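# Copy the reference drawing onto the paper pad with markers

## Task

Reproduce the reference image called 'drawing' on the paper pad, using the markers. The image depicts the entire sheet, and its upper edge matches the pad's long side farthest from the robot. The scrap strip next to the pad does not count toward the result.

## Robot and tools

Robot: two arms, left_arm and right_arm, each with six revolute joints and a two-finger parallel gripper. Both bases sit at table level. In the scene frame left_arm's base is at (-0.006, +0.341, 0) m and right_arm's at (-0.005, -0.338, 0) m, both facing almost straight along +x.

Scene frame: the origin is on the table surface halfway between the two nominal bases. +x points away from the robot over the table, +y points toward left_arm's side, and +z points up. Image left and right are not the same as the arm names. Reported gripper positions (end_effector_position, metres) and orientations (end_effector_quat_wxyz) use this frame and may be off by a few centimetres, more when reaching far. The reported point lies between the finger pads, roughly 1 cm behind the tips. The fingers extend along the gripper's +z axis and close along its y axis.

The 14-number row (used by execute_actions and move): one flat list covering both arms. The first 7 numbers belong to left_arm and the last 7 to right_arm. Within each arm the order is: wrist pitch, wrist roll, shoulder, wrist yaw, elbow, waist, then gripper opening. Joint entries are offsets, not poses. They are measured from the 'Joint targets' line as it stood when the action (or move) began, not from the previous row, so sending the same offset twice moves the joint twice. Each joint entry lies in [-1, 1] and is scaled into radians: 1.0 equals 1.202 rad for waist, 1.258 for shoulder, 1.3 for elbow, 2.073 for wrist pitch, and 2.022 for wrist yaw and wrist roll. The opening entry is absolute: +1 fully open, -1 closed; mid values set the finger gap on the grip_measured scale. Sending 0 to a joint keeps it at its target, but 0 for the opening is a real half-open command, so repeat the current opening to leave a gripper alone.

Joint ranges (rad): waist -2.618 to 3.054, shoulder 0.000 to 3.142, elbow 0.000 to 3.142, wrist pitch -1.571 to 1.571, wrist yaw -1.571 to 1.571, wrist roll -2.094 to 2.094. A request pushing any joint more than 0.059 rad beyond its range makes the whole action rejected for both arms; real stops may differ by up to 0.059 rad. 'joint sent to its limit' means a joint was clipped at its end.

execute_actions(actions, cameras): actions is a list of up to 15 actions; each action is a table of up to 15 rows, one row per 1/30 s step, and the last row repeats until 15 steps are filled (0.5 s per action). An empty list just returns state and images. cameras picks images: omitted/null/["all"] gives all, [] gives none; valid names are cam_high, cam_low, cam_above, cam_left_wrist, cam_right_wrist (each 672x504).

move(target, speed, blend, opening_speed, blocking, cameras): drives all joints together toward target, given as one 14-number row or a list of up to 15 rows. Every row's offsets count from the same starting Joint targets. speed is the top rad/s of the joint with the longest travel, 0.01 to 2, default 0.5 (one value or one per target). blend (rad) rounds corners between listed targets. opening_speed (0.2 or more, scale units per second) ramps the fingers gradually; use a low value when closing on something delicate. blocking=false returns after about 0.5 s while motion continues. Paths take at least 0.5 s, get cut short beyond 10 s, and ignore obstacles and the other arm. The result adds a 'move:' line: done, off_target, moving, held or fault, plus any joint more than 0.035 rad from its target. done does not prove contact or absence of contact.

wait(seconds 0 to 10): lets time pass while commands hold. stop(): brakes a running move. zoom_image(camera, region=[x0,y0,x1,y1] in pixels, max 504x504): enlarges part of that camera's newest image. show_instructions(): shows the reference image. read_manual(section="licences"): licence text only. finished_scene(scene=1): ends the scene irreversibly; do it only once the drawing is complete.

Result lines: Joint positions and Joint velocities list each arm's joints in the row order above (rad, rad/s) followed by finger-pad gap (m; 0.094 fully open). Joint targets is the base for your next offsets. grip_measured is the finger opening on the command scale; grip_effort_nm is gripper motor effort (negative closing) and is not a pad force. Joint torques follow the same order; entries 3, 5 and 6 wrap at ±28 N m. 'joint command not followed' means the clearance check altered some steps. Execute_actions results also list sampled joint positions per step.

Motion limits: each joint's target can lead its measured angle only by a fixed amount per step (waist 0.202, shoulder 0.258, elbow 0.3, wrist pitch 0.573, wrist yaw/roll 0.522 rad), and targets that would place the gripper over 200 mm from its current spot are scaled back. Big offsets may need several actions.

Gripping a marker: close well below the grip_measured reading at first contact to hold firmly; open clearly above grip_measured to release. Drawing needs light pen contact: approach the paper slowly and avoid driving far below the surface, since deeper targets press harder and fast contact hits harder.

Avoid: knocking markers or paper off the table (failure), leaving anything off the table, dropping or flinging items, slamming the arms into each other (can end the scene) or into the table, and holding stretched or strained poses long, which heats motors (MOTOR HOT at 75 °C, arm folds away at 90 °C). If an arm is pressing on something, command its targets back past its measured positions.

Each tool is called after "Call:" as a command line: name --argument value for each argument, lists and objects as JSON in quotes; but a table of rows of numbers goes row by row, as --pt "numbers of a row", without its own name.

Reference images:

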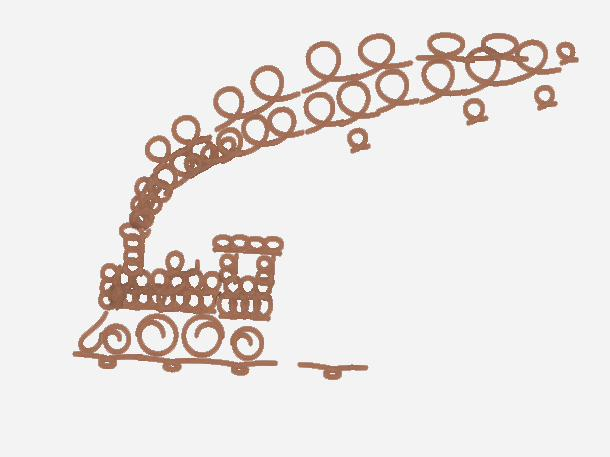

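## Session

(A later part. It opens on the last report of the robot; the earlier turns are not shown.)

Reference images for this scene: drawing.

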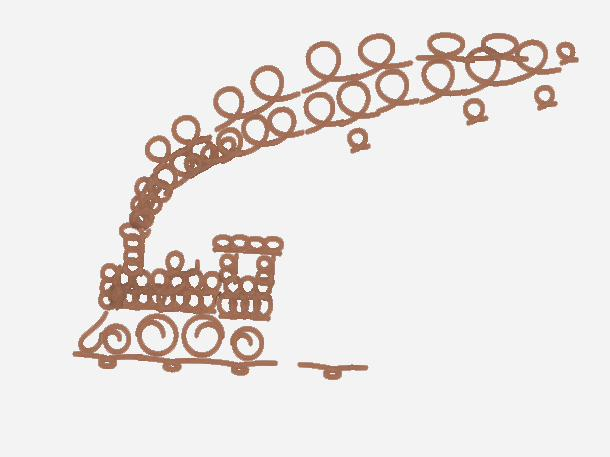

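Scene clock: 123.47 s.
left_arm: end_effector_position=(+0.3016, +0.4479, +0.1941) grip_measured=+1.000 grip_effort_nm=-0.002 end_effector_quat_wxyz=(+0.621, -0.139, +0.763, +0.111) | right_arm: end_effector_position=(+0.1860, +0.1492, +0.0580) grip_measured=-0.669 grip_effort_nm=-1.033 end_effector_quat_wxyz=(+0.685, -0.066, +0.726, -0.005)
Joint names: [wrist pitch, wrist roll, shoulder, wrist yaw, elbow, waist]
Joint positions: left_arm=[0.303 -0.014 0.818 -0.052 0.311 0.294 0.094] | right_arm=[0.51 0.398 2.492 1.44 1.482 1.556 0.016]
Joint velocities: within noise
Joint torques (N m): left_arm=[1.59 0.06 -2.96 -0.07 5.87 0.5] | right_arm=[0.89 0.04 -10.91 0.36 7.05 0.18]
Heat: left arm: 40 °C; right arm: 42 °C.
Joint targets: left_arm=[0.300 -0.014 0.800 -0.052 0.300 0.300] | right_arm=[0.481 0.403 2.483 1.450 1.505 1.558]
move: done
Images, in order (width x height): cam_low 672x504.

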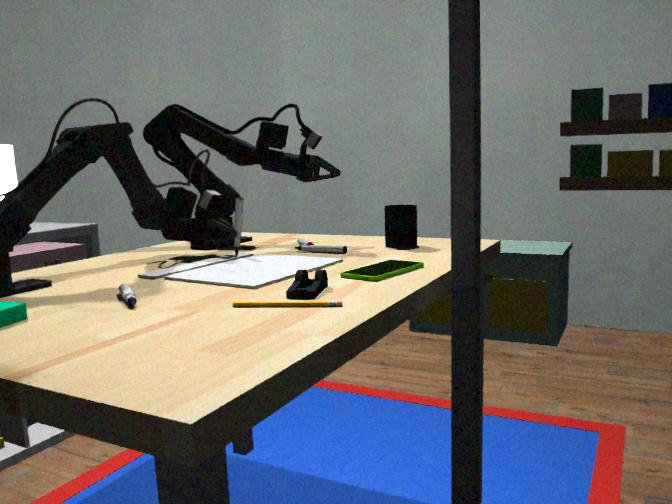

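Call:
move --pt "0 0 0 0 0 0 1 0 0.0052 0 0 0 -0.0101 -0.75" --pt "0 0 0 0 0 0 1 0 -0.0025 0 0 0 -0.0129 -0.75" --pt "0 0 0 0 0 0 1 0 -0.0121 0 0 0 -0.0149 -0.75" --pt "0 0 0 0 0 0 1 0 -0.0274 0 0 0 -0.0109 -0.75" --pt "0 0 0 0 0 0 1 0 -0.0462 0 0 0 -0.0057 -0.75" --pt "0 0 0 0 0 0 1 0 -0.0655 0 0 0 -0.0038 -0.75" --pt "0 0 0 0 0 0 1 0 -0.0825 0 0 0 -0.001 -0.75" --pt "0 0 0 0 0 0 1 0 -0.0946 0 0 0 0.0025 -0.75" --pt "0 0 0 0 0 0 1 0 -0.0998 0 0 0 0.0059 -0.75" --pt "0 0 0 0 0 0 1 0 -0.092 0 0 0 0.0087 -0.75" --pt "0 0 0 0 0 0 1 0 -0.0825 0 0 0 0.0106 -0.75" --pt "0 0 0 0 0 0 1 0 -0.0672 0 0 0 0.0067 -0.75" --pt "0 0 0 0 0 0 1 0 -0.0484 0 0 0 0.0015 -0.75" --pt "0 0 0 0 0 0 1 0 -0.029 0 0 0 -0.0005 -0.75" --pt "0 0 0 0 0 0 1 0 0 0 0 0 -0.0067 -0.75" --speed 0.25 --blend 0.005 --cameras '[]'

Call:
move --pt "0 0 0 0 0 0 1 0.06 0 0 0 0 0 -0.75" --pt "0 0 0 0 0 0 1 0.075 0 -0.12 0 0 -0.7 -0.75" --speed '[0.3,0.8]' --cameras '["cam_above"]'

Call:
zoom_image --camera "cam_above" --region '[170, 400, 370, 500]'

Scene clock: 126.77 s.
left_arm: end_effector_position=(+0.3016, +0.4479, +0.1940) grip_measured=+1.000 grip_effort_nm=0.002 end_effector_quat_wxyz=(+0.621, -0.139, +0.763, +0.111) | right_arm: end_effector_position=(+0.1858, +0.1469, +0.0578) grip_measured=-0.669 grip_effort_nm=-1.038 end_effector_quat_wxyz=(+0.686, -0.070, +0.724, -0.016)
Joint names: [wrist pitch, wrist roll, shoulder, wrist yaw, elbow, waist]
Joint positions: left_arm=[0.302 -0.014 0.818 -0.052 0.311 0.294 0.094] | right_arm=[0.495 0.392 2.492 1.452 1.482 1.556 0.016]
Joint velocities: within noise
Joint torques (N m): left_arm=[1.57 0.03 -3.12 -0.02 5.9 0.46] | right_arm=[1 0.11 -10.92 0.26 7.05 -0.54]
Heat: left arm: 40 °C; right arm: 42 °C.
Joint targets: left_arm=[0.299 -0.014 0.800 -0.052 0.300 0.300] | right_arm=[0.481 0.403 2.483 1.449 1.505 1.550]
move: done
No camera images: "cameras" was empty.

Scene clock: 129.10 s.
left_arm: end_effector_position=(+0.3016, +0.4479, +0.1940) grip_measured=+1.000 grip_effort_nm=-0.007 end_effector_quat_wxyz=(+0.621, -0.139, +0.763, +0.111) | right_arm: end_effector_position=(+0.4919, -0.1530, +0.1249) grip_measured=-0.669 grip_effort_nm=-1.033 end_effector_quat_wxyz=(+0.662, +0.307, +0.650, -0.212)
Joint names: [wrist pitch, wrist roll, shoulder, wrist yaw, elbow, waist]
Joint positions: left_arm=[0.302 -0.014 0.818 -0.052 0.311 0.294 0.094] | right_arm=[0.622 0.398 2.372 1.441 1.482 0.711 0.016]
Joint velocities: within noise
Joint torques (N m): left_arm=[1.57 0.05 -2.93 -0.02 5.98 0.51] | right_arm=[1.31 0.05 -13.15 0.24 7.54 -0.24]
Heat: left arm: 40 °C; right arm: 43 °C.
Joint targets: left_arm=[0.299 -0.014 0.800 -0.052 0.300 0.300] | right_arm=[0.636 0.403 2.332 1.450 1.505 0.709]
move: off_target (right_arm); right_arm: the shoulder is farthest, 0.040 rad from its target
Images, in order (width x height): cam_above 672x504.

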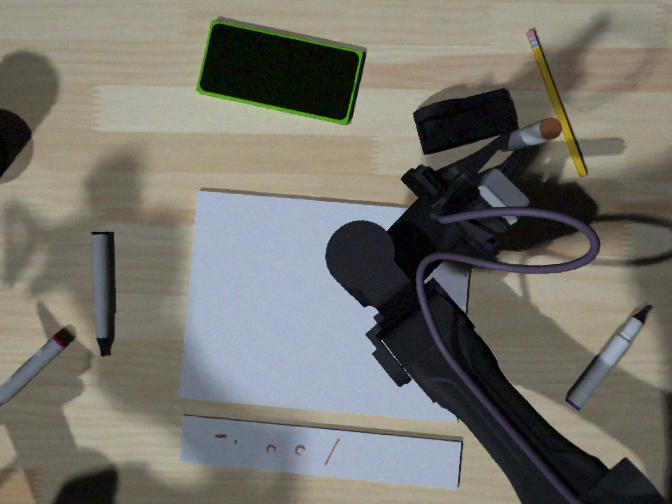

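Scaled by 2.520 from the camera's 672x504 image, which has a finer 960x720 frame.

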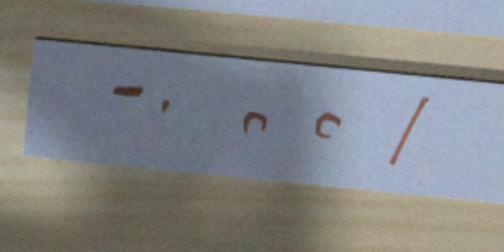

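Call:
move --pt "0 0 0 0 0 0 1 0.1698 -0.0707 -0.2329 -0.3734 -0.4869 0.5674 -0.75" --pt "0 0 0 0 0 0 1 0.0733 -0.0707 -0.2329 -0.3734 -0.4869 0.5674 -0.75" --speed '[0.6,0.2]' --cameras '["cam_low"]'

Call:
zoom_image --camera "cam_low" --region '[130, 190, 300, 310]'

Scene clock: 141.63 s.
left_arm: end_effector_position=(+0.3016, +0.4479, +0.1940) grip_measured=+1.000 grip_effort_nm=-0.007 end_effector_quat_wxyz=(+0.621, -0.139, +0.763, +0.111) | right_arm: end_effector_position=(+0.1974, +0.1151, +0.0623) grip_measured=-0.669 grip_effort_nm=-1.028 end_effector_quat_wxyz=(+0.560, -0.256, +0.765, +0.187)
Joint names: [wrist pitch, wrist roll, shoulder, wrist yaw, elbow, waist]
Joint positions: left_arm=[0.302 -0.014 0.818 -0.052 0.311 0.294 0.094] | right_arm=[0.792 0.266 2.075 0.695 0.879 1.397 0.016]
Joint velocities: within noise
Joint torques (N m): left_arm=[1.59 0.02 -3.02 -0.03 5.93 0.36] | right_arm=[1.44 -0.07 -10.4 0.15 3.96 -0.54]
Heat: left arm: 41 °C; right arm: 42 °C.
Joint targets: left_arm=[0.299 -0.014 0.800 -0.052 0.300 0.300] | right_arm=[0.789 0.260 2.039 0.695 0.872 1.391]
move: off_target (right_arm); right_arm: the shoulder is farthest, 0.036 rad from its target
Images, in order (width x height): cam_low 672x504.

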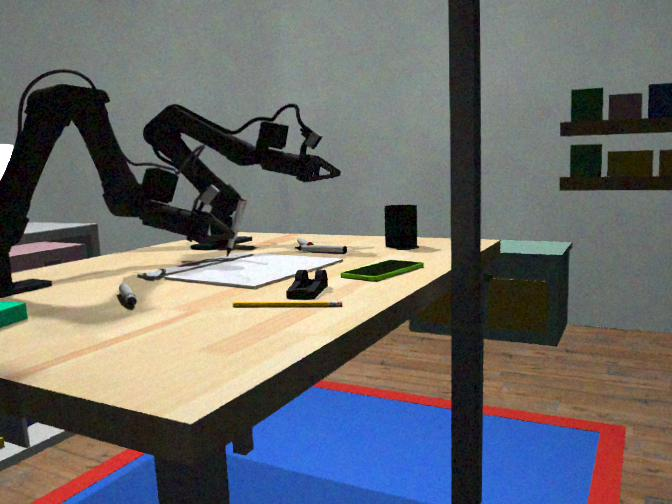

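Scaled by 2.965 from the camera's 672x504 image, which has a finer 960x720 frame.

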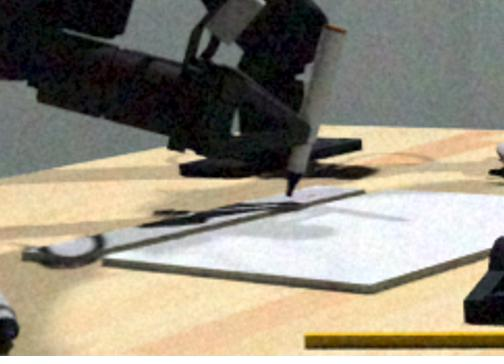

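Call:
move --target '[0,0,0,0,0,0,1,-0.0183,0,0,0,0,0,-0.75]' --speed 0.1 --cameras '[]'

Call:
move --pt "0 0 0 0 0 0 1 0 0.0453 0 0 0 -0.0076 -0.75" --pt "0 0 0 0 0 0 1 0 0.0777 0 0 0 -0.0154 -0.75" --pt "0 0 0 0 0 0 1 0 0.0978 0 0 0 -0.022 -0.75" --pt "0 0 0 0 0 0 1 0 0.0961 0 0 0 -0.0264 -0.75" --pt "0 0 0 0 0 0 1 0 0.0837 0 0 0 -0.0168 -0.75" --pt "0 0 0 0 0 0 1 0 0.0568 0 0 0 -0.0149 -0.75" --pt "0 0 0 0 0 0 1 0 0.0201 0 0 0 -0.01 -0.75" --pt "0 0 0 0 0 0 1 0 -0.0201 0 0 0 -0.003 -0.75" --pt "0 0 0 0 0 0 1 0 -0.0568 0 0 0 0.0049 -0.75" --pt "0 0 0 0 0 0 1 0 -0.0837 0 0 0 0.0122 -0.75" --pt "0 0 0 0 0 0 1 0 -0.0961 0 0 0 0.0179 -0.75" --pt "0 0 0 0 0 0 1 0 -0.086 0 0 0 0.0207 -0.75" --pt "0 0 0 0 0 0 1 0 -0.0659 0 0 0 0.0096 -0.75" --pt "0 0 0 0 0 0 1 0 -0.0334 0 0 0 0.0061 -0.75" --pt "0 0 0 0 0 0 1 0 0.0059 0 0 0 0 -0.75" --speed 0.4 --blend 0.01 --cameras '[]'

Call:
move --pt "0 0 0 0 0 0 1 0.06 0 0 0 0 0 -0.75" --pt "0 0 0 0 0 0 1 0.08 0 0 0 0 -0.5 -0.75" --speed '[0.3,0.8]' --cameras '["cam_above"]'

Call:
zoom_image --camera "cam_above" --region '[170, 400, 370, 500]'

Scene clock: 144.60 s.
left_arm: end_effector_position=(+0.3016, +0.4479, +0.1940) grip_measured=+1.000 grip_effort_nm=-0.002 end_effector_quat_wxyz=(+0.621, -0.139, +0.763, +0.111) | right_arm: end_effector_position=(+0.1969, +0.1129, +0.0577) grip_measured=-0.669 grip_effort_nm=-1.033 end_effector_quat_wxyz=(+0.555, -0.263, +0.769, +0.177)
Joint names: [wrist pitch, wrist roll, shoulder, wrist yaw, elbow, waist]
Joint positions: left_arm=[0.302 -0.014 0.818 -0.052 0.311 0.294 0.094] | right_arm=[0.762 0.266 2.073 0.695 0.879 1.397 0.016]
Joint velocities: within noise
Joint torques (N m): left_arm=[1.6 0 -3.1 -0.05 5.97 0.5] | right_arm=[1.39 -0.07 -10.19 0.16 3.96 -0.54]
Heat: left arm: 41 °C; right arm: 42 °C.
Joint targets: left_arm=[0.299 -0.014 0.800 -0.052 0.300 0.300] | right_arm=[0.750 0.260 2.039 0.694 0.872 1.391]
move: done
No camera images: "cameras" was empty.

Scene clock: 147.53 s.
left_arm: end_effector_position=(+0.3016, +0.4479, +0.1940) grip_measured=+1.000 grip_effort_nm=-0.002 end_effector_quat_wxyz=(+0.621, -0.139, +0.763, +0.111) | right_arm: end_effector_position=(+0.1968, +0.1125, +0.0576) grip_measured=-0.669 grip_effort_nm=-1.038 end_effector_quat_wxyz=(+0.554, -0.265, +0.769, +0.175)
Joint names: [wrist pitch, wrist roll, shoulder, wrist yaw, elbow, waist]
Joint positions: left_arm=[0.302 -0.014 0.818 -0.052 0.311 0.294 0.094] | right_arm=[0.756 0.264 2.071 0.695 0.879 1.397 0.016]
Joint velocities: within noise
Joint torques (N m): left_arm=[1.57 0.03 -2.92 -0.04 6.08 0.46] | right_arm=[1.43 0.08 -10.02 0.16 3.97 -0.54]
Heat: left arm: 41 °C; right arm: 42 °C.
Joint targets: left_arm=[0.299 -0.014 0.800 -0.052 0.300 0.300] | right_arm=[0.751 0.272 2.039 0.695 0.872 1.391]
move: done; blend cut to 0.0026 rad at target 3, 0.0026 rad at target 4
No camera images: "cameras" was empty.

Scene clock: 149.37 s.
left_arm: end_effector_position=(+0.3016, +0.4479, +0.1940) grip_measured=+1.000 grip_effort_nm=-0.002 end_effector_quat_wxyz=(+0.621, -0.139, +0.763, +0.111) | right_arm: end_effector_position=(+0.4267, -0.0784, +0.0833) grip_measured=-0.669 grip_effort_nm=-1.033 end_effector_quat_wxyz=(+0.620, +0.007, +0.784, +0.039)
Joint names: [wrist pitch, wrist roll, shoulder, wrist yaw, elbow, waist]
Joint positions: left_arm=[0.302 -0.014 0.818 -0.052 0.311 0.294 0.094] | right_arm=[0.89 0.268 2.071 0.692 0.879 0.784 0.016]
Joint velocities: within noise
Joint torques (N m): left_arm=[1.56 0.04 -3.07 -0.07 5.97 0.4] | right_arm=[1.75 0.04 -10.06 0.14 3.99 0.31]
Heat: left arm: 41 °C; right arm: 42 °C.
Joint targets: left_arm=[0.299 -0.014 0.800 -0.052 0.300 0.300] | right_arm=[0.916 0.272 2.039 0.695 0.872 0.790]
move: done
Images, in order (width x height): cam_above 672x504.

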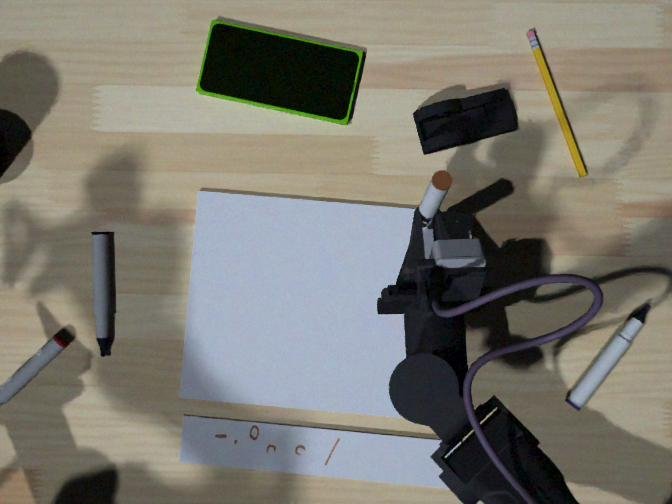

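Scaled by 2.520 from the camera's 672x504 image, which has a finer 960x720 frame.

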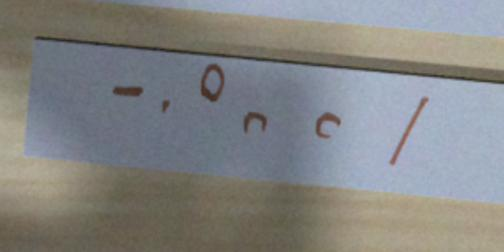

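Call:
zoom_image --camera "cam_above" --region '[210, 415, 290, 465]'

Scaled by 6.300 from the camera's 672x504 image, which has a finer 960x720 frame.

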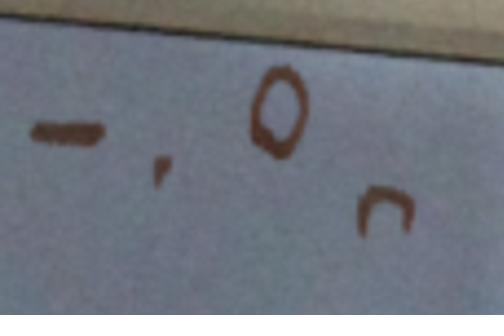

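Call:
move --pt "0 0 0 0 0 0 1 0.0371 0.0877 0.1892 0.1533 0.2254 0.5975 -0.75" --pt "0 0 0 0 0 0 1 -0.0593 0.0877 0.1892 0.1533 0.2254 0.5975 -0.75" --speed '[0.6,0.2]' --cameras '[]'

Scene clock: 158.13 s.
left_arm: end_effector_position=(+0.3016, +0.4479, +0.1940) grip_measured=+1.000 grip_effort_nm=-0.002 end_effector_quat_wxyz=(+0.621, -0.139, +0.763, +0.111) | right_arm: end_effector_position=(+0.1809, +0.1556, +0.0693) grip_measured=-0.669 grip_effort_nm=-1.028 end_effector_quat_wxyz=(+0.608, -0.120, +0.758, +0.202)
Joint names: [wrist pitch, wrist roll, shoulder, wrist yaw, elbow, waist]
Joint positions: left_arm=[0.302 -0.014 0.818 -0.052 0.311 0.294 0.094] | right_arm=[0.801 0.445 2.27 0.991 1.136 1.511 0.016]
Joint velocities: within noise
Joint torques (N m): left_arm=[1.56 0.08 -3.02 -0.02 5.93 0.57] | right_arm=[1.34 0.04 -8.46 0.29 7.36 -0.31]
Heat: left arm: 41 °C; right arm: 42 °C.
Joint targets: left_arm=[0.299 -0.014 0.800 -0.052 0.300 0.300] | right_arm=[0.794 0.449 2.277 1.004 1.165 1.508]
move: done
No camera images: "cameras" was empty.

Call:
move --target '[0,0,0,0,0,0,1,-0.0429,0,0,0,0,0,-0.75]' --speed 0.1 --cameras '[]'

Call:
move --pt "0 0 0 0 0 0 1 0 0.0138 0 0 0 0.001 -0.75" --pt "0 0 0 0 0 0 1 0 0.0106 0 0 0 0.004 -0.75" --pt "0 0 0 0 0 0 1 0 0.0018 0 0 0 0.0084 -0.75" --pt "0 0 0 0 0 0 1 0 -0.017 0 0 0 0.0134 -0.75" --pt "0 0 0 0 0 0 1 0 -0.0425 0 0 0 0.0182 -0.75" --pt "0 0 0 0 0 0 1 0 -0.0704 0 0 0 0.022 -0.75" --pt "0 0 0 0 0 0 1 0 -0.0958 0 0 0 0.024 -0.75" --pt "0 0 0 0 0 0 1 0 -0.1143 0 0 0 0.0174 -0.75" --pt "0 0 0 0 0 0 1 0 -0.1227 0 0 0 0.0153 -0.75" --pt "0 0 0 0 0 0 1 0 -0.1137 0 0 0 0.0116 -0.75" --pt "0 0 0 0 0 0 1 0 -0.0997 0 0 0 0.0067 -0.75" --pt "0 0 0 0 0 0 1 0 -0.077 0 0 0 0.0017 -0.75" --pt "0 0 0 0 0 0 1 0 -0.0497 0 0 0 -0.0027 -0.75" --pt "0 0 0 0 0 0 1 0 -0.0225 0 0 0 -0.0057 -0.75" --pt "0 0 0 0 0 0 1 0 0 0 0 0 -0.0067 -0.75" --speed 0.3 --blend 0.01 --blocking false --cameras '[]'

Call:
wait --seconds 0.1 --cameras '[]'

Call:
wait --seconds 0.1 --cameras '[]'

Call:
wait --seconds 0.1 --cameras '[]'

Call:
wait --seconds 0.1 --cameras '[]'

Call:
wait --seconds 2 --cameras '[]'

Scene clock: 160.47 s.
left_arm: end_effector_position=(+0.3016, +0.4479, +0.1940) grip_measured=+1.000 grip_effort_nm=-0.002 end_effector_quat_wxyz=(+0.621, -0.139, +0.763, +0.111) | right_arm: end_effector_position=(+0.1807, +0.1516, +0.0583) grip_measured=-0.669 grip_effort_nm=-1.028 end_effector_quat_wxyz=(+0.601, -0.141, +0.767, +0.174)
Joint names: [wrist pitch, wrist roll, shoulder, wrist yaw, elbow, waist]
Joint positions: left_arm=[0.302 -0.014 0.818 -0.052 0.311 0.294 0.094] | right_arm=[0.725 0.445 2.27 0.992 1.14 1.511 0.016]
Joint velocities: within noise
Joint torques (N m): left_arm=[1.59 0.03 -3.06 -0.03 6.02 0.4] | right_arm=[1.2 0.03 -8.44 0.31 6.99 -0.31]
Heat: left arm: 41 °C; right arm: 41 °C.
Joint targets: left_arm=[0.299 -0.014 0.800 -0.052 0.300 0.300] | right_arm=[0.704 0.449 2.277 1.004 1.165 1.508]
move: done
No camera images: "cameras" was empty.

Scene clock: 160.97 s.
left_arm: end_effector_position=(+0.3016, +0.4479, +0.1940) grip_measured=+1.000 grip_effort_nm=-0.002 end_effector_quat_wxyz=(+0.621, -0.139, +0.763, +0.111) | right_arm: end_effector_position=(+0.1787, +0.1520, +0.0583) grip_measured=-0.669 grip_effort_nm=-1.038 end_effector_quat_wxyz=(+0.603, -0.149, +0.765, +0.170)
Joint names: [wrist pitch, wrist roll, shoulder, wrist yaw, elbow, waist]
Joint positions: left_arm=[0.302 -0.014 0.818 -0.052 0.311 0.294 0.094] | right_arm=[0.724 0.429 2.27 0.995 1.14 1.516 0.016]
Joint velocities: left_arm=[within noise] | right_arm=[-0.037 -0.154 -0.002 0.007 -0.012 0.046 0]
Joint torques (N m): left_arm=[1.54 0.05 -3.11 -0.04 6.01 0.54] | right_arm=[1.2 -0.09 -8.46 0.27 7.05 0.77]
Heat: left arm: 41 °C; right arm: 41 °C.
Joint targets: left_arm=[0.299 -0.014 0.800 -0.052 0.300 0.300] | right_arm=[0.705 0.390 2.277 1.004 1.165 1.527]
Tool commands: left_gripper/opening=+1.0 right_gripper/opening=-0.75
move: running; path passed 4 of 15 targets; blend cut to 0.0032 rad at target 1, 0.0032 rad at target 2, 0.0089 rad at target 3, 0.0085 rad at target 8, 0.0085 rad at target 9, 0.0091 rad at target 10
No camera images: "cameras" was empty.

Scene clock: 161.07 s.
left_arm: end_effector_position=(+0.3016, +0.4479, +0.1940) grip_measured=+1.000 grip_effort_nm=-0.002 end_effector_quat_wxyz=(+0.621, -0.139, +0.763, +0.111) | right_arm: end_effector_position=(+0.1769, +0.1526, +0.0584) grip_measured=-0.669 grip_effort_nm=-1.038 end_effector_quat_wxyz=(+0.605, -0.160, +0.763, +0.163)
Joint names: [wrist pitch, wrist roll, shoulder, wrist yaw, elbow, waist]
Joint positions: left_arm=[0.302 -0.014 0.818 -0.052 0.311 0.294 0.094] | right_arm=[0.724 0.404 2.27 0.996 1.14 1.52 0.016]
Joint velocities: left_arm=[within noise] | right_arm=[-0.066 -0.242 0.002 0.007 0.002 0.017 -0.001]
Joint torques (N m): left_arm=[1.57 0.03 -2.99 -0.03 5.87 0.51] | right_arm=[1.19 -0.06 -8.46 0.29 7.06 0.64]
Heat: left arm: 41 °C; right arm: 41 °C.
Joint targets: left_arm=[0.299 -0.014 0.800 -0.052 0.300 0.300] | right_arm=[0.705 0.360 2.277 1.005 1.165 1.530]
Tool commands: left_gripper/opening=+1.0 right_gripper/opening=-0.75
earlier move: running; path passed 4 of 15 targets; blend cut to 0.0032 rad at target 1, 0.0032 rad at target 2, 0.0089 rad at target 3, 0.0085 rad at target 8, 0.0085 rad at target 9, 0.0091 rad at target 10; right_arm: the wrist roll is farthest, 0.045 rad from its target
wait: 0.10 s; no rest
No camera images: "cameras" was empty.

Scene clock: 161.17 s.
left_arm: end_effector_position=(+0.3016, +0.4479, +0.1940) grip_measured=+1.000 grip_effort_nm=-0.007 end_effector_quat_wxyz=(+0.621, -0.139, +0.763, +0.111) | right_arm: end_effector_position=(+0.1750, +0.1533, +0.0584) grip_measured=-0.669 grip_effort_nm=-1.033 end_effector_quat_wxyz=(+0.607, -0.172, +0.760, +0.156)
Joint names: [wrist pitch, wrist roll, shoulder, wrist yaw, elbow, waist]
Joint positions: left_arm=[0.302 -0.014 0.818 -0.052 0.311 0.294 0.094] | right_arm=[0.724 0.377 2.27 0.996 1.14 1.524 0.016]
Joint velocities: left_arm=[within noise] | right_arm=[-0.007 -0.256 -0.012 -0.051 -0.017 0.037 0.001]
Joint torques (N m): left_arm=[1.59 0.02 -3.19 0 5.96 0.58] | right_arm=[1.2 -0.05 -8.43 0.28 7.05 0.58]
Heat: left arm: 41 °C; right arm: 41 °C.
Joint targets: left_arm=[0.299 -0.014 0.800 -0.052 0.300 0.300] | right_arm=[0.705 0.330 2.277 1.004 1.165 1.533]
Tool commands: left_gripper/opening=+1.0 right_gripper/opening=-0.75
earlier move: running; path passed 5 of 15 targets; blend cut to 0.0032 rad at target 1, 0.0032 rad at target 2, 0.0089 rad at target 3, 0.0085 rad at target 8, 0.0085 rad at target 9, 0.0091 rad at target 10; right_arm: the wrist roll is farthest, 0.072 rad from its target
wait: 0.10 s; no rest
No camera images: "cameras" was empty.

Scene clock: 161.27 s.
left_arm: end_effector_position=(+0.3016, +0.4479, +0.1940) grip_measured=+1.000 grip_effort_nm=-0.002 end_effector_quat_wxyz=(+0.621, -0.139, +0.763, +0.111) | right_arm: end_effector_position=(+0.1737, +0.1538, +0.0584) grip_measured=-0.669 grip_effort_nm=-1.033 end_effector_quat_wxyz=(+0.609, -0.183, +0.758, +0.148)
Joint names: [wrist pitch, wrist roll, shoulder, wrist yaw, elbow, waist]
Joint positions: left_arm=[0.302 -0.014 0.818 -0.052 0.311 0.294 0.094] | right_arm=[0.724 0.348 2.27 0.996 1.14 1.526 0.016]
Joint velocities: left_arm=[within noise] | right_arm=[-0.022 -0.315 -0.002 -0.007 -0.017 0.032 0]
Joint torques (N m): left_arm=[1.59 0.08 -2.91 -0.03 6.09 0.47] | right_arm=[1.2 -0.09 -8.44 0.27 7.05 0.49]
Heat: left arm: 41 °C; right arm: 41 °C.
Joint targets: left_arm=[0.299 -0.014 0.800 -0.052 0.300 0.300] | right_arm=[0.705 0.299 2.277 1.004 1.165 1.535]
Tool commands: left_gripper/opening=+1.0 right_gripper/opening=-0.75
earlier move: running; path passed 5 of 15 targets; blend cut to 0.0032 rad at target 1, 0.0032 rad at target 2, 0.0089 rad at target 3, 0.0085 rad at target 8, 0.0085 rad at target 9, 0.0091 rad at target 10; right_arm: the wrist roll is farthest, 0.101 rad from its target
wait: 0.10 s; no rest
No camera images: "cameras" was empty.

Scene clock: 161.37 s.
left_arm: end_effector_position=(+0.3016, +0.4479, +0.1940) grip_measured=+1.000 grip_effort_nm=-0.002 end_effector_quat_wxyz=(+0.621, -0.139, +0.763, +0.111) | right_arm: end_effector_position=(+0.1726, +0.1542, +0.0584) grip_measured=-0.669 grip_effort_nm=-1.028 end_effector_quat_wxyz=(+0.611, -0.195, +0.755, +0.140)
Joint names: [wrist pitch, wrist roll, shoulder, wrist yaw, elbow, waist]
Joint positions: left_arm=[0.302 -0.014 0.818 -0.052 0.311 0.294 0.094] | right_arm=[0.724 0.319 2.27 0.996 1.14 1.529 0.016]
Joint velocities: left_arm=[within noise] | right_arm=[0.037 -0.286 -0.002 0.037 0.022 0.017 -0.001]
Joint torques (N m): left_arm=[1.59 0.07 -2.88 0 6.02 0.34] | right_arm=[1.2 -0.07 -8.42 0.28 7.06 0.53]
Heat: left arm: 41 °C; right arm: 41 °C.
Joint targets: left_arm=[0.299 -0.014 0.800 -0.052 0.300 0.300] | right_arm=[0.705 0.270 2.277 1.004 1.165 1.536]
Tool commands: left_gripper/opening=+1.0 right_gripper/opening=-0.75
earlier move: running; path passed 6 of 15 targets; blend cut to 0.0032 rad at target 1, 0.0032 rad at target 2, 0.0089 rad at target 3, 0.0085 rad at target 8, 0.0085 rad at target 9, 0.0091 rad at target 10; right_arm: the wrist roll is farthest, 0.130 rad from its target
wait: 0.10 s; no rest
No camera images: "cameras" was empty.

Scene clock: 163.17 s.
left_arm: end_effector_position=(+0.3016, +0.4479, +0.1940) grip_measured=+1.000 grip_effort_nm=-0.007 end_effector_quat_wxyz=(+0.621, -0.139, +0.763, +0.111) | right_arm: end_effector_position=(+0.1837, +0.1498, +0.0583) grip_measured=-0.669 grip_effort_nm=-1.033 end_effector_quat_wxyz=(+0.603, -0.139, +0.767, +0.170)
Joint names: [wrist pitch, wrist roll, shoulder, wrist yaw, elbow, waist]
Joint positions: left_arm=[0.302 -0.014 0.818 -0.052 0.311 0.294 0.094] | right_arm=[0.723 0.443 2.27 0.997 1.14 1.506 0.016]
Joint velocities: within noise
Joint torques (N m): left_arm=[1.59 0.04 -3.06 -0.03 6.01 0.44] | right_arm=[1.2 0.05 -8.44 0.27 7.05 -0.54]
Heat: left arm: 41 °C; right arm: 41 °C.
Joint targets: left_arm=[0.299 -0.014 0.800 -0.052 0.300 0.300] | right_arm=[0.704 0.449 2.277 1.004 1.165 1.500]
Tool commands: left_gripper/opening=+1.0 right_gripper/opening=-0.75
earlier move: done; blend cut to 0.0032 rad at target 1, 0.0032 rad at target 2, 0.0089 rad at target 3, 0.0085 rad at target 8, 0.0085 rad at target 9, 0.0091 rad at target 10
wait: 1.80 of 2 s (the move ended)
No camera images: "cameras" was empty.

Call:
move --pt "0 0 0 0 0 0 1 0.06 0 0 0 0 0 -0.75" --pt "0 0 0 0 0 0 1 0.06 0 0 0 0 -0.6 -0.75" --speed '[0.3,0.8]' --cameras '["cam_above"]'

Call:
zoom_image --camera "cam_above" --region '[190, 415, 270, 475]'

Scene clock: 166.13 s.
left_arm: end_effector_position=(+0.3016, +0.4479, +0.1940) grip_measured=+1.000 grip_effort_nm=-0.007 end_effector_quat_wxyz=(+0.621, -0.139, +0.763, +0.111) | right_arm: end_effector_position=(+0.4645, -0.0967, +0.0716) grip_measured=-0.669 grip_effort_nm=-1.038 end_effector_quat_wxyz=(+0.643, +0.164, +0.748, -0.029)
Joint names: [wrist pitch, wrist roll, shoulder, wrist yaw, elbow, waist]
Joint positions: left_arm=[0.302 -0.014 0.818 -0.052 0.311 0.294 0.094] | right_arm=[0.807 0.445 2.27 0.999 1.14 0.778 0.016]
Joint velocities: within noise
Joint torques (N m): left_arm=[1.58 0.04 -2.92 -0.03 5.86 0.54] | right_arm=[1.59 0.04 -8.44 0.21 7.08 0.01]
Heat: left arm: 41 °C; right arm: 41 °C.
Joint targets: left_arm=[0.299 -0.014 0.800 -0.052 0.300 0.300] | right_arm=[0.829 0.449 2.277 1.004 1.165 0.779]
move: done
Images, in order (width x height): cam_above 672x504.

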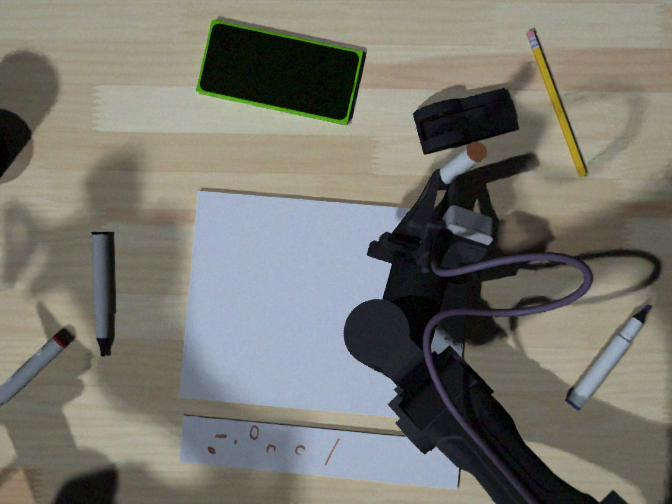

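Scaled by 6.300 from the camera's 672x504 image, which has a finer 960x720 frame.

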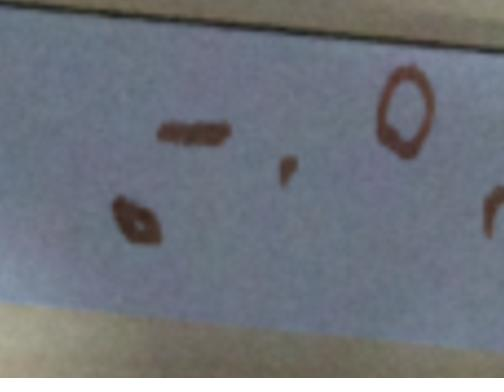

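Call:
move --pt "0 0 0 0 0 0 1 0 0.1253 0.0946 0 0.1892 0.2562 -0.75" --pt "0 0 0 0 0 0 1 -0.0767 0.1253 0.0946 0 0.1892 0.2811 -0.75" --speed '[0.6,0.15]' --cameras '["cam_low"]'

Call:
zoom_image --camera "cam_low" --region '[150, 170, 350, 310]'

Scene clock: 175.27 s.
left_arm: end_effector_position=(+0.3016, +0.4479, +0.1940) grip_measured=+1.000 grip_effort_nm=-0.002 end_effector_quat_wxyz=(+0.621, -0.139, +0.763, +0.111) | right_arm: end_effector_position=(+0.3806, +0.0848, +0.0712) grip_measured=-0.669 grip_effort_nm=-1.033 end_effector_quat_wxyz=(+0.623, +0.133, +0.755, +0.159)
Joint names: [wrist pitch, wrist roll, shoulder, wrist yaw, elbow, waist]
Joint positions: left_arm=[0.302 -0.014 0.818 -0.052 0.311 0.294 0.094] | right_arm=[0.679 0.7 2.387 0.995 1.383 1.111 0.016]
Joint velocities: within noise
Joint torques (N m): left_arm=[1.6 0.02 -3.07 0 6 0.58] | right_arm=[1.31 0.02 -9.4 0.25 7.91 0.54]
Heat: left arm: 41 °C; right arm: 40 °C.
Joint targets: left_arm=[0.299 -0.014 0.800 -0.052 0.300 0.300] | right_arm=[0.670 0.702 2.396 1.004 1.411 1.117]
move: done
Images, in order (width x height): cam_low 672x504.

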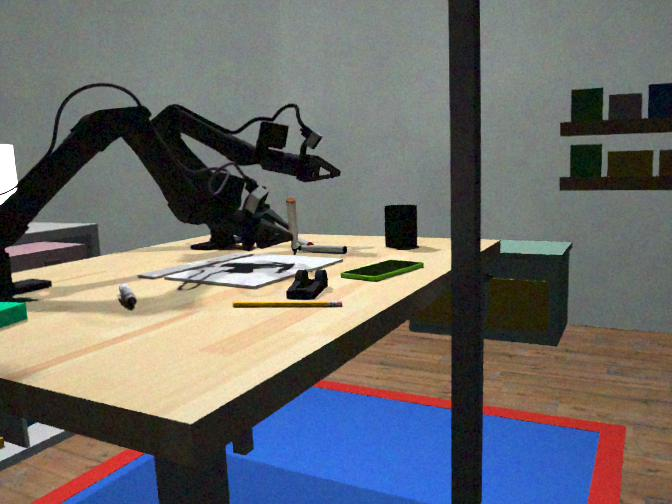

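Scaled by 2.520 from the camera's 672x504 image, which has a finer 960x720 frame.

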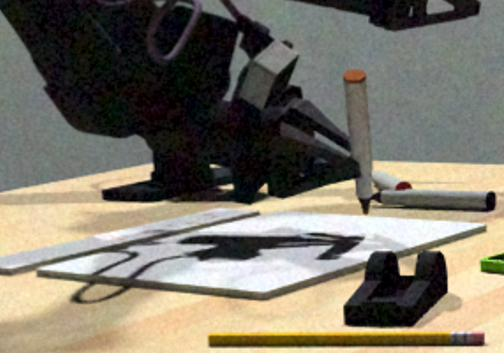

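Call:
move --pt "0 0 0 0 0 0 1 -0.0521 0 0 0 0 0 -0.75" --pt "0 0 0 0 0 0 1 -0.0521 0.0327 0 0 0 0.0022 -0.75" --pt "0 0 0 0 0 0 1 -0.0521 0.0177 0 0 0 0.0063 -0.75" --pt "0 0 0 0 0 0 1 -0.0521 -0.0052 0 0 0 0.0115 -0.75" --pt "0 0 0 0 0 0 1 -0.0521 -0.0359 0 0 0 0.0161 -0.75" --pt "0 0 0 0 0 0 1 -0.0521 -0.0661 0 0 0 0.0191 -0.75" --pt "0 0 0 0 0 0 1 -0.0521 -0.0876 0 0 0 0.0196 -0.75" --pt "0 0 0 0 0 0 1 -0.0521 -0.0949 0 0 0 0.0066 -0.75" --pt "0 0 0 0 0 0 1 -0.0521 -0.0798 0 0 0 0.0023 -0.75" --pt "0 0 0 0 0 0 1 -0.0521 -0.0569 0 0 0 -0.0028 -0.75" --pt "0 0 0 0 0 0 1 -0.0521 -0.0262 0 0 0 -0.0075 -0.75" --pt "0 0 0 0 0 0 1 -0.0521 0.004 0 0 0 -0.0104 -0.75" --pt "0 0 0 0 0 0 1 -0.0521 0.015 0 0 0 -0.0109 -0.75" --pt "0 0 0 0 0 0 1 0.01 0.015 0 0 0 -0.0109 -0.75" --pt "0 0 0 0 0 0 1 0.03 0.015 0 0 0 -0.6 -0.75" --speed '[0.1,0.12,0.1,0.155,0.207,0.203,0.145,0.052,0.1,0.155,0.207,0.203,0.075,0.2,0.8]' --blend '[0,0.01,0.01,0.01,0.01,0.01,0.01,0.01,0.01,0.01,0.01,0.01,0,0,0]' --cameras '["cam_above"]'

Call:
zoom_image --camera "cam_above" --region '[190, 180, 330, 300]'

Scene clock: 184.23 s.
left_arm: end_effector_position=(+0.3016, +0.4479, +0.1940) grip_measured=+1.000 grip_effort_nm=-0.002 end_effector_quat_wxyz=(+0.621, -0.139, +0.763, +0.111) | right_arm: end_effector_position=(+0.5662, -0.2705, +0.0789) grip_measured=-0.669 grip_effort_nm=-1.038 end_effector_quat_wxyz=(+0.649, +0.405, +0.642, -0.048)
Joint names: [wrist pitch, wrist roll, shoulder, wrist yaw, elbow, waist]
Joint positions: left_arm=[0.302 -0.014 0.818 -0.052 0.311 0.294 0.094] | right_arm=[0.712 0.731 2.387 0.999 1.389 0.396 0.016]
Joint velocities: within noise
Joint torques (N m): left_arm=[1.58 0.04 -3 -0.04 5.98 0.54] | right_arm=[1.58 0.01 -9.42 0.19 7.28 -0.12]
Heat: left arm: 42 °C; right arm: 41 °C.
Joint targets: left_arm=[0.299 -0.014 0.800 -0.052 0.300 0.300] | right_arm=[0.732 0.733 2.396 1.004 1.411 0.395]
move: done; blend cut to 0.0078 rad at target 7, 0.0078 rad at target 8
Images, in order (width x height): cam_above 672x504.

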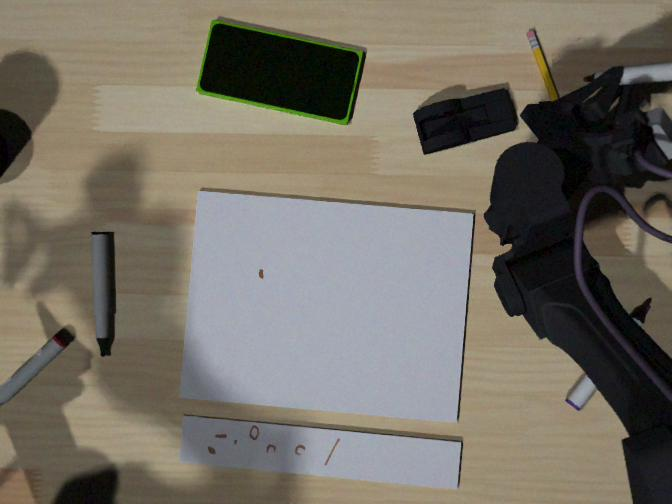

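Scaled by 3.600 from the camera's 672x504 image, which has a finer 960x720 frame.

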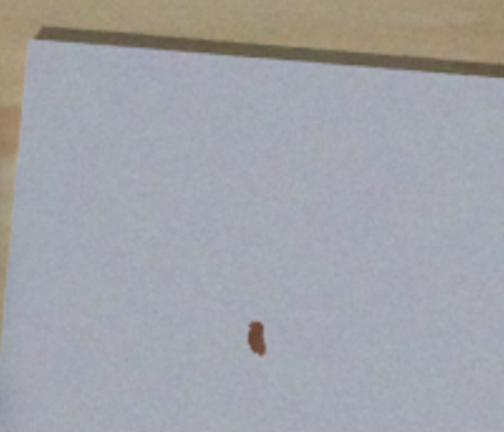

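Call:
move --pt "0 0 0 0 0 0 1 0.081 -0.0361 -0.1224 0.0277 -0.2146 0.8611 -0.75" --pt "0 0 0 0 0 0 1 0.0135 -0.0168 -0.1224 0.0057 -0.2146 0.8927 -0.75" --speed '[0.8,0.12]' --cameras '[]'

Scene clock: 196.17 s.
left_arm: end_effector_position=(+0.3016, +0.4479, +0.1940) grip_measured=+1.000 grip_effort_nm=-0.002 end_effector_quat_wxyz=(+0.621, -0.139, +0.763, +0.111) | right_arm: end_effector_position=(+0.2066, +0.1409, +0.0610) grip_measured=-0.669 grip_effort_nm=-1.038 end_effector_quat_wxyz=(+0.588, -0.010, +0.772, +0.240)
Joint names: [wrist pitch, wrist roll, shoulder, wrist yaw, elbow, waist]
Joint positions: left_arm=[0.302 -0.014 0.818 -0.052 0.311 0.294 0.094] | right_arm=[0.77 0.696 2.282 1.015 1.14 1.462 0.016]
Joint velocities: within noise
Joint torques (N m): left_arm=[1.58 0.02 -3.06 -0.05 6 0.35] | right_arm=[1.28 0.04 -12.04 0.19 4 0.5]
Heat: left arm: 42 °C; right arm: 41 °C.
Joint targets: left_arm=[0.299 -0.014 0.800 -0.052 0.300 0.300] | right_arm=[0.760 0.699 2.242 1.016 1.132 1.468]
move: off_target (right_arm); right_arm: the shoulder is farthest, 0.040 rad from its target
No camera images: "cameras" was empty.

Call:
move --pt "0 0 0 0 0 0 1 -0.0207 0 0 0 0 0 -0.75" --pt "0 0 0 0 0 0 1 -0.0207 0.0485 0 -0.0203 0 0 -0.75" --pt "0 0 0 0 0 0 1 -0.0207 0.0485 0 -0.0203 0 0.0191 -0.75" --pt "0 0 0 0 0 0 1 -0.0207 -0.0059 0 0.0049 0 0.0191 -0.75" --pt "0 0 0 0 0 0 1 -0.0207 -0.0059 0 0.0049 0 -0.0107 -0.75" --speed '[0.06,0.08,0.03,0.08,0.03]' --cameras '[]'

Call:
move --pt "0 0 0 0 0 0 1 0.06 0 0 0 0 0 -0.75" --pt "0 0 0 0 0 0 1 0.07 0 0 0 0 -0.65 -0.75" --speed '[0.2,0.8]' --cameras '["cam_above"]'

Call:
zoom_image --camera "cam_above" --region '[175, 405, 275, 475]'

Scene clock: 202.50 s.
left_arm: end_effector_position=(+0.3016, +0.4479, +0.1940) grip_measured=+1.000 grip_effort_nm=-0.002 end_effector_quat_wxyz=(+0.621, -0.139, +0.763, +0.111) | right_arm: end_effector_position=(+0.2061, +0.1395, +0.0563) grip_measured=-0.669 grip_effort_nm=-1.038 end_effector_quat_wxyz=(+0.585, -0.021, +0.778, +0.229)
Joint names: [wrist pitch, wrist roll, shoulder, wrist yaw, elbow, waist]
Joint positions: left_arm=[0.302 -0.014 0.818 -0.052 0.311 0.294 0.094] | right_arm=[0.731 0.697 2.279 1.009 1.14 1.462 0.016]
Joint velocities: within noise
Joint torques (N m): left_arm=[1.59 0.06 -3.03 -0.02 6.04 0.4] | right_arm=[1.24 -0.1 -11.79 0.36 4.01 -0.54]
Heat: left arm: 42 °C; right arm: 43 °C.
Joint targets: left_arm=[0.299 -0.014 0.800 -0.052 0.300 0.300] | right_arm=[0.717 0.687 2.242 1.026 1.132 1.456]
move: off_target (right_arm); right_arm: the shoulder is farthest, 0.037 rad from its target
No camera images: "cameras" was empty.

Scene clock: 204.90 s.
left_arm: end_effector_position=(+0.3016, +0.4479, +0.1940) grip_measured=+1.000 grip_effort_nm=-0.002 end_effector_quat_wxyz=(+0.621, -0.139, +0.763, +0.111) | right_arm: end_effector_position=(+0.4874, -0.1494, +0.0740) grip_measured=-0.669 grip_effort_nm=-1.033 end_effector_quat_wxyz=(+0.650, +0.304, +0.696, +0.019)
Joint names: [wrist pitch, wrist roll, shoulder, wrist yaw, elbow, waist]
Joint positions: left_arm=[0.302 -0.014 0.818 -0.052 0.311 0.294 0.094] | right_arm=[0.842 0.696 2.279 1.019 1.14 0.673 0.016]
Joint velocities: within noise
Joint torques (N m): left_arm=[1.58 0.07 -3.12 -0.04 5.98 0.46] | right_arm=[1.57 -0.09 -11.81 0.22 4.04 0.08]
Heat: left arm: 42 °C; right arm: 44 °C.
Joint targets: left_arm=[0.299 -0.014 0.800 -0.052 0.300 0.300] | right_arm=[0.862 0.687 2.242 1.026 1.132 0.674]
move: off_target (right_arm); right_arm: the shoulder is farthest, 0.037 rad from its target
Images, in order (width x height): cam_above 672x504.

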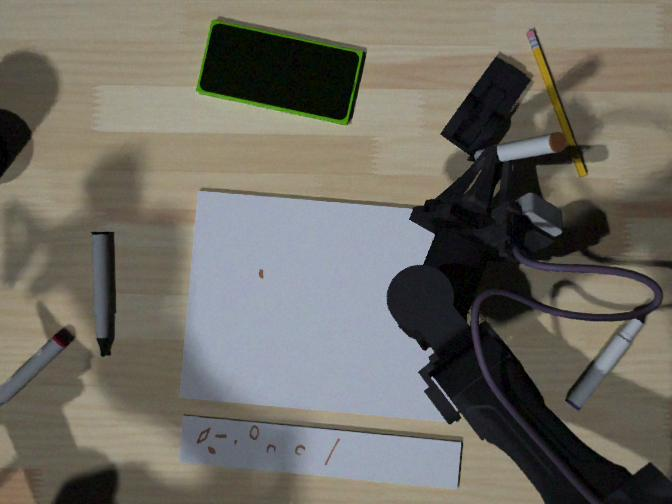

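Scaled by 5.040 from the camera's 672x504 image, which has a finer 960x720 frame.

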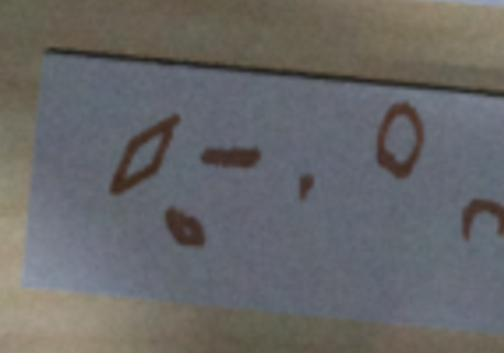

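Call:
zoom_image --camera "cam_above" --region '[188, 420, 228, 450]'

Call:
zoom_image --camera "cam_above" --region '[400, 60, 620, 220]'

Scaled by 12.600 from the camera's 672x504 image, which has a finer 960x720 frame.

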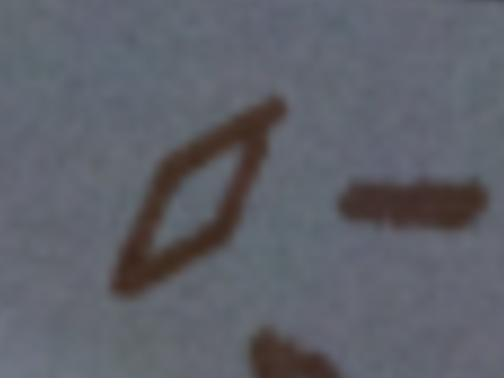

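Scaled by 2.291 from the camera's 672x504 image, which has a finer 960x720 frame.

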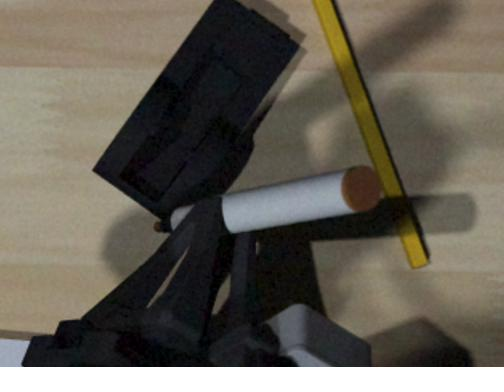

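Call:
move --pt "0 0 0 0 0 0 1 0 0.0064 0 0 0 0.2088 -0.75" --pt "0 0 0 0 0 0 1 -0.0299 0.0064 0 0 0 0.2215 -0.75" --pt "0 0 0 0 0 0 1 -0.0699 0.0064 0 0 0 0.2215 -0.75" --pt "0 0 0 0 0 0 1 -0.0299 0.0064 0 0 0 0.2215 -0.75" --pt "0 0 0 0 0 0 1 -0.0299 0.0064 0 0 0 0.271 -0.75" --pt "0 0 0 0 0 0 1 -0.0299 0.0064 0 0 0 0.2834 -0.75" --pt "0 0 0 0 0 0 1 -0.0699 0.0064 0 0 0 0.2834 -0.75" --pt "0 0 0 0 0 0 1 -0.0299 0.0064 0 0 0 0.2834 -0.75" --speed '[0.5,0.1,0.12,0.2,0.3,0.05,0.12,0.2]' --cameras '[]'

Call:
move --pt "0 0 0 0 0 0 1 0 0 0 0 0 0.1642 -0.75" --pt "0 0 0 0 0 0 1 0 0 0 0 0 0.1767 -0.75" --pt "0 0 0 0 0 0 1 -0.04 0 0 0 0 0.1767 -0.75" --speed '[0.4,0.05,0.12]' --cameras '[]'

Call:
move --pt "0 0 0 0 0 0 1 0.06 0 0 0 0 0 -0.75" --pt "0 0 0 0 0 0 1 0.07 0 0 0 0 0.2687 -0.75" --speed '[0.2,0.6]' --cameras '["cam_above"]'

Call:
zoom_image --camera "cam_above" --region '[180, 180, 480, 400]'

Scene clock: 212.47 s.
left_arm: end_effector_position=(+0.3016, +0.4479, +0.1940) grip_measured=+1.000 grip_effort_nm=-0.002 end_effector_quat_wxyz=(+0.621, -0.139, +0.763, +0.111) | right_arm: end_effector_position=(+0.3941, +0.0016, +0.0641) grip_measured=-0.669 grip_effort_nm=-1.038 end_effector_quat_wxyz=(+0.629, +0.167, +0.751, +0.108)
Joint names: [wrist pitch, wrist roll, shoulder, wrist yaw, elbow, waist]
Joint positions: left_arm=[0.302 -0.014 0.818 -0.052 0.311 0.294 0.094] | right_arm=[0.779 0.697 2.279 1.018 1.14 1.013 0.016]
Joint velocities: within noise
Joint torques (N m): left_arm=[1.59 0.04 -3 -0.06 5.86 0.46] | right_arm=[1.58 0.02 -11.79 0.26 4.01 0.12]
Heat: left arm: 42 °C; right arm: 45 °C.
Joint targets: left_arm=[0.299 -0.014 0.800 -0.052 0.300 0.300] | right_arm=[0.800 0.700 2.242 1.026 1.132 1.015]
move: off_target (right_arm); right_arm: the shoulder is farthest, 0.037 rad from its target
No camera images: "cameras" was empty.

Scene clock: 214.47 s.
left_arm: end_effector_position=(+0.3016, +0.4479, +0.1940) grip_measured=+1.000 grip_effort_nm=-0.007 end_effector_quat_wxyz=(+0.621, -0.139, +0.763, +0.111) | right_arm: end_effector_position=(+0.3128, +0.0749, +0.0564) grip_measured=-0.669 grip_effort_nm=-1.033 end_effector_quat_wxyz=(+0.609, +0.074, +0.774, +0.154)
Joint names: [wrist pitch, wrist roll, shoulder, wrist yaw, elbow, waist]
Joint positions: left_arm=[0.302 -0.014 0.818 -0.052 0.311 0.294 0.094] | right_arm=[0.728 0.697 2.279 1.017 1.14 1.225 0.016]
Joint velocities: within noise
Joint torques (N m): left_arm=[1.54 0.05 -3.02 -0.08 5.97 0.42] | right_arm=[1.26 0.02 -11.78 0.29 4 0.21]
Heat: left arm: 42 °C; right arm: 46 °C.
Joint targets: left_arm=[0.299 -0.014 0.800 -0.052 0.300 0.300] | right_arm=[0.717 0.700 2.242 1.026 1.132 1.227]
move: off_target (right_arm); right_arm: the shoulder is farthest, 0.037 rad from its target
No camera images: "cameras" was empty.

Scene clock: 216.23 s.
left_arm: end_effector_position=(+0.3016, +0.4479, +0.1940) grip_measured=+1.000 grip_effort_nm=-0.007 end_effector_quat_wxyz=(+0.621, -0.139, +0.763, +0.111) | right_arm: end_effector_position=(+0.1610, +0.1623, +0.0739) grip_measured=-0.669 grip_effort_nm=-1.033 end_effector_quat_wxyz=(+0.579, -0.023, +0.759, +0.296)
Joint names: [wrist pitch, wrist roll, shoulder, wrist yaw, elbow, waist]
Joint positions: left_arm=[0.302 -0.014 0.818 -0.052 0.311 0.294 0.094] | right_arm=[0.842 0.698 2.279 1.018 1.14 1.556 0.016]
Joint velocities: within noise
Joint torques (N m): left_arm=[1.6 0.04 -3.18 -0.04 5.94 0.42] | right_arm=[1.58 0.02 -11.79 0.23 4.04 -0.49]
Heat: left arm: 42 °C; right arm: 46 °C.
Joint targets: left_arm=[0.299 -0.014 0.800 -0.052 0.300 0.300] | right_arm=[0.863 0.700 2.242 1.026 1.132 1.550]
move: off_target (right_arm); right_arm: the shoulder is farthest, 0.037 rad from its target
Images, in order (width x height): cam_above 672x504.

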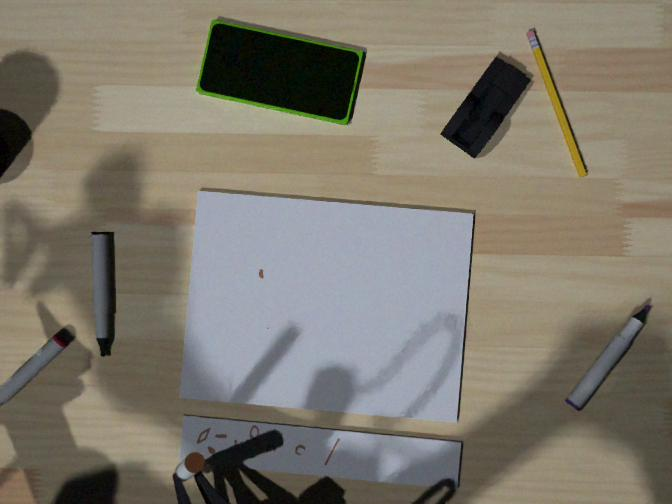

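Scaled by 1.680 from the camera's 672x504 image, which has a finer 960x720 frame.

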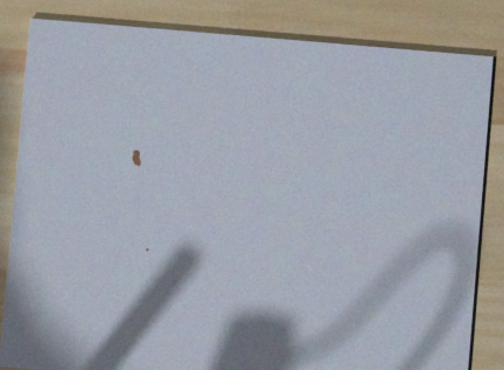

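Call:
execute_actions --actions '[]' --cameras '["cam_above", "cam_low"]'

Scene clock: 220.10 s.
left_arm: end_effector_position=(+0.3016, +0.4479, +0.1940) grip_measured=+1.000 grip_effort_nm=-0.007 end_effector_quat_wxyz=(+0.621, -0.139, +0.763, +0.111) | right_arm: end_effector_position=(+0.1616, +0.1621, +0.0739) grip_measured=-0.669 grip_effort_nm=-1.038 end_effector_quat_wxyz=(+0.579, -0.022, +0.759, +0.296)
Joint names: [wrist pitch, wrist roll, shoulder, wrist yaw, elbow, waist]
Joint positions: left_arm=[0.302 -0.014 0.818 -0.052 0.311 0.294 0.094] | right_arm=[0.842 0.698 2.279 1.018 1.14 1.555 0.016]
Joint velocities: within noise
Joint torques (N m): left_arm=[1.58 0.03 -2.95 -0.04 5.82 0.29] | right_arm=[1.57 0.02 -11.81 0.23 4.03 -0.43]
Heat: left arm: 42 °C; right arm: 47 °C.
Joint targets: left_arm=[0.299 -0.014 0.800 -0.052 0.300 0.300] | right_arm=[0.863 0.700 2.242 1.026 1.132 1.550]
Tool commands: left_gripper/opening=+1.0 right_gripper/opening=-0.75
Images, in order (width x height): cam_low 672x504, cam_above 672x504.

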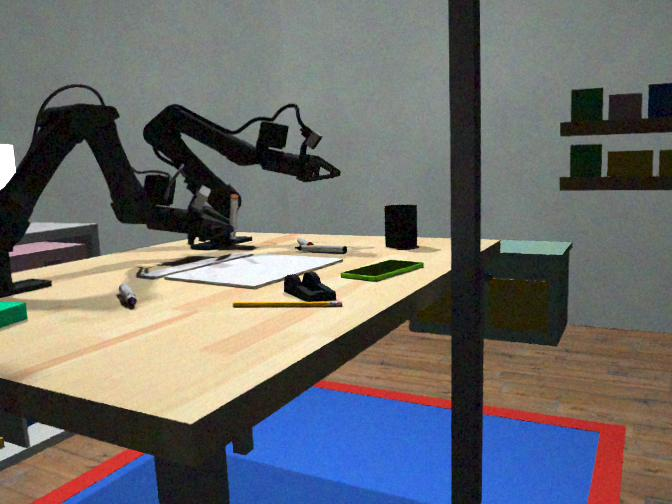

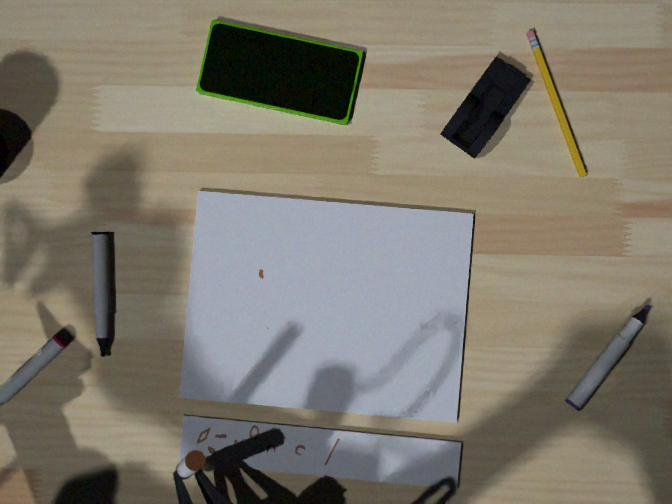

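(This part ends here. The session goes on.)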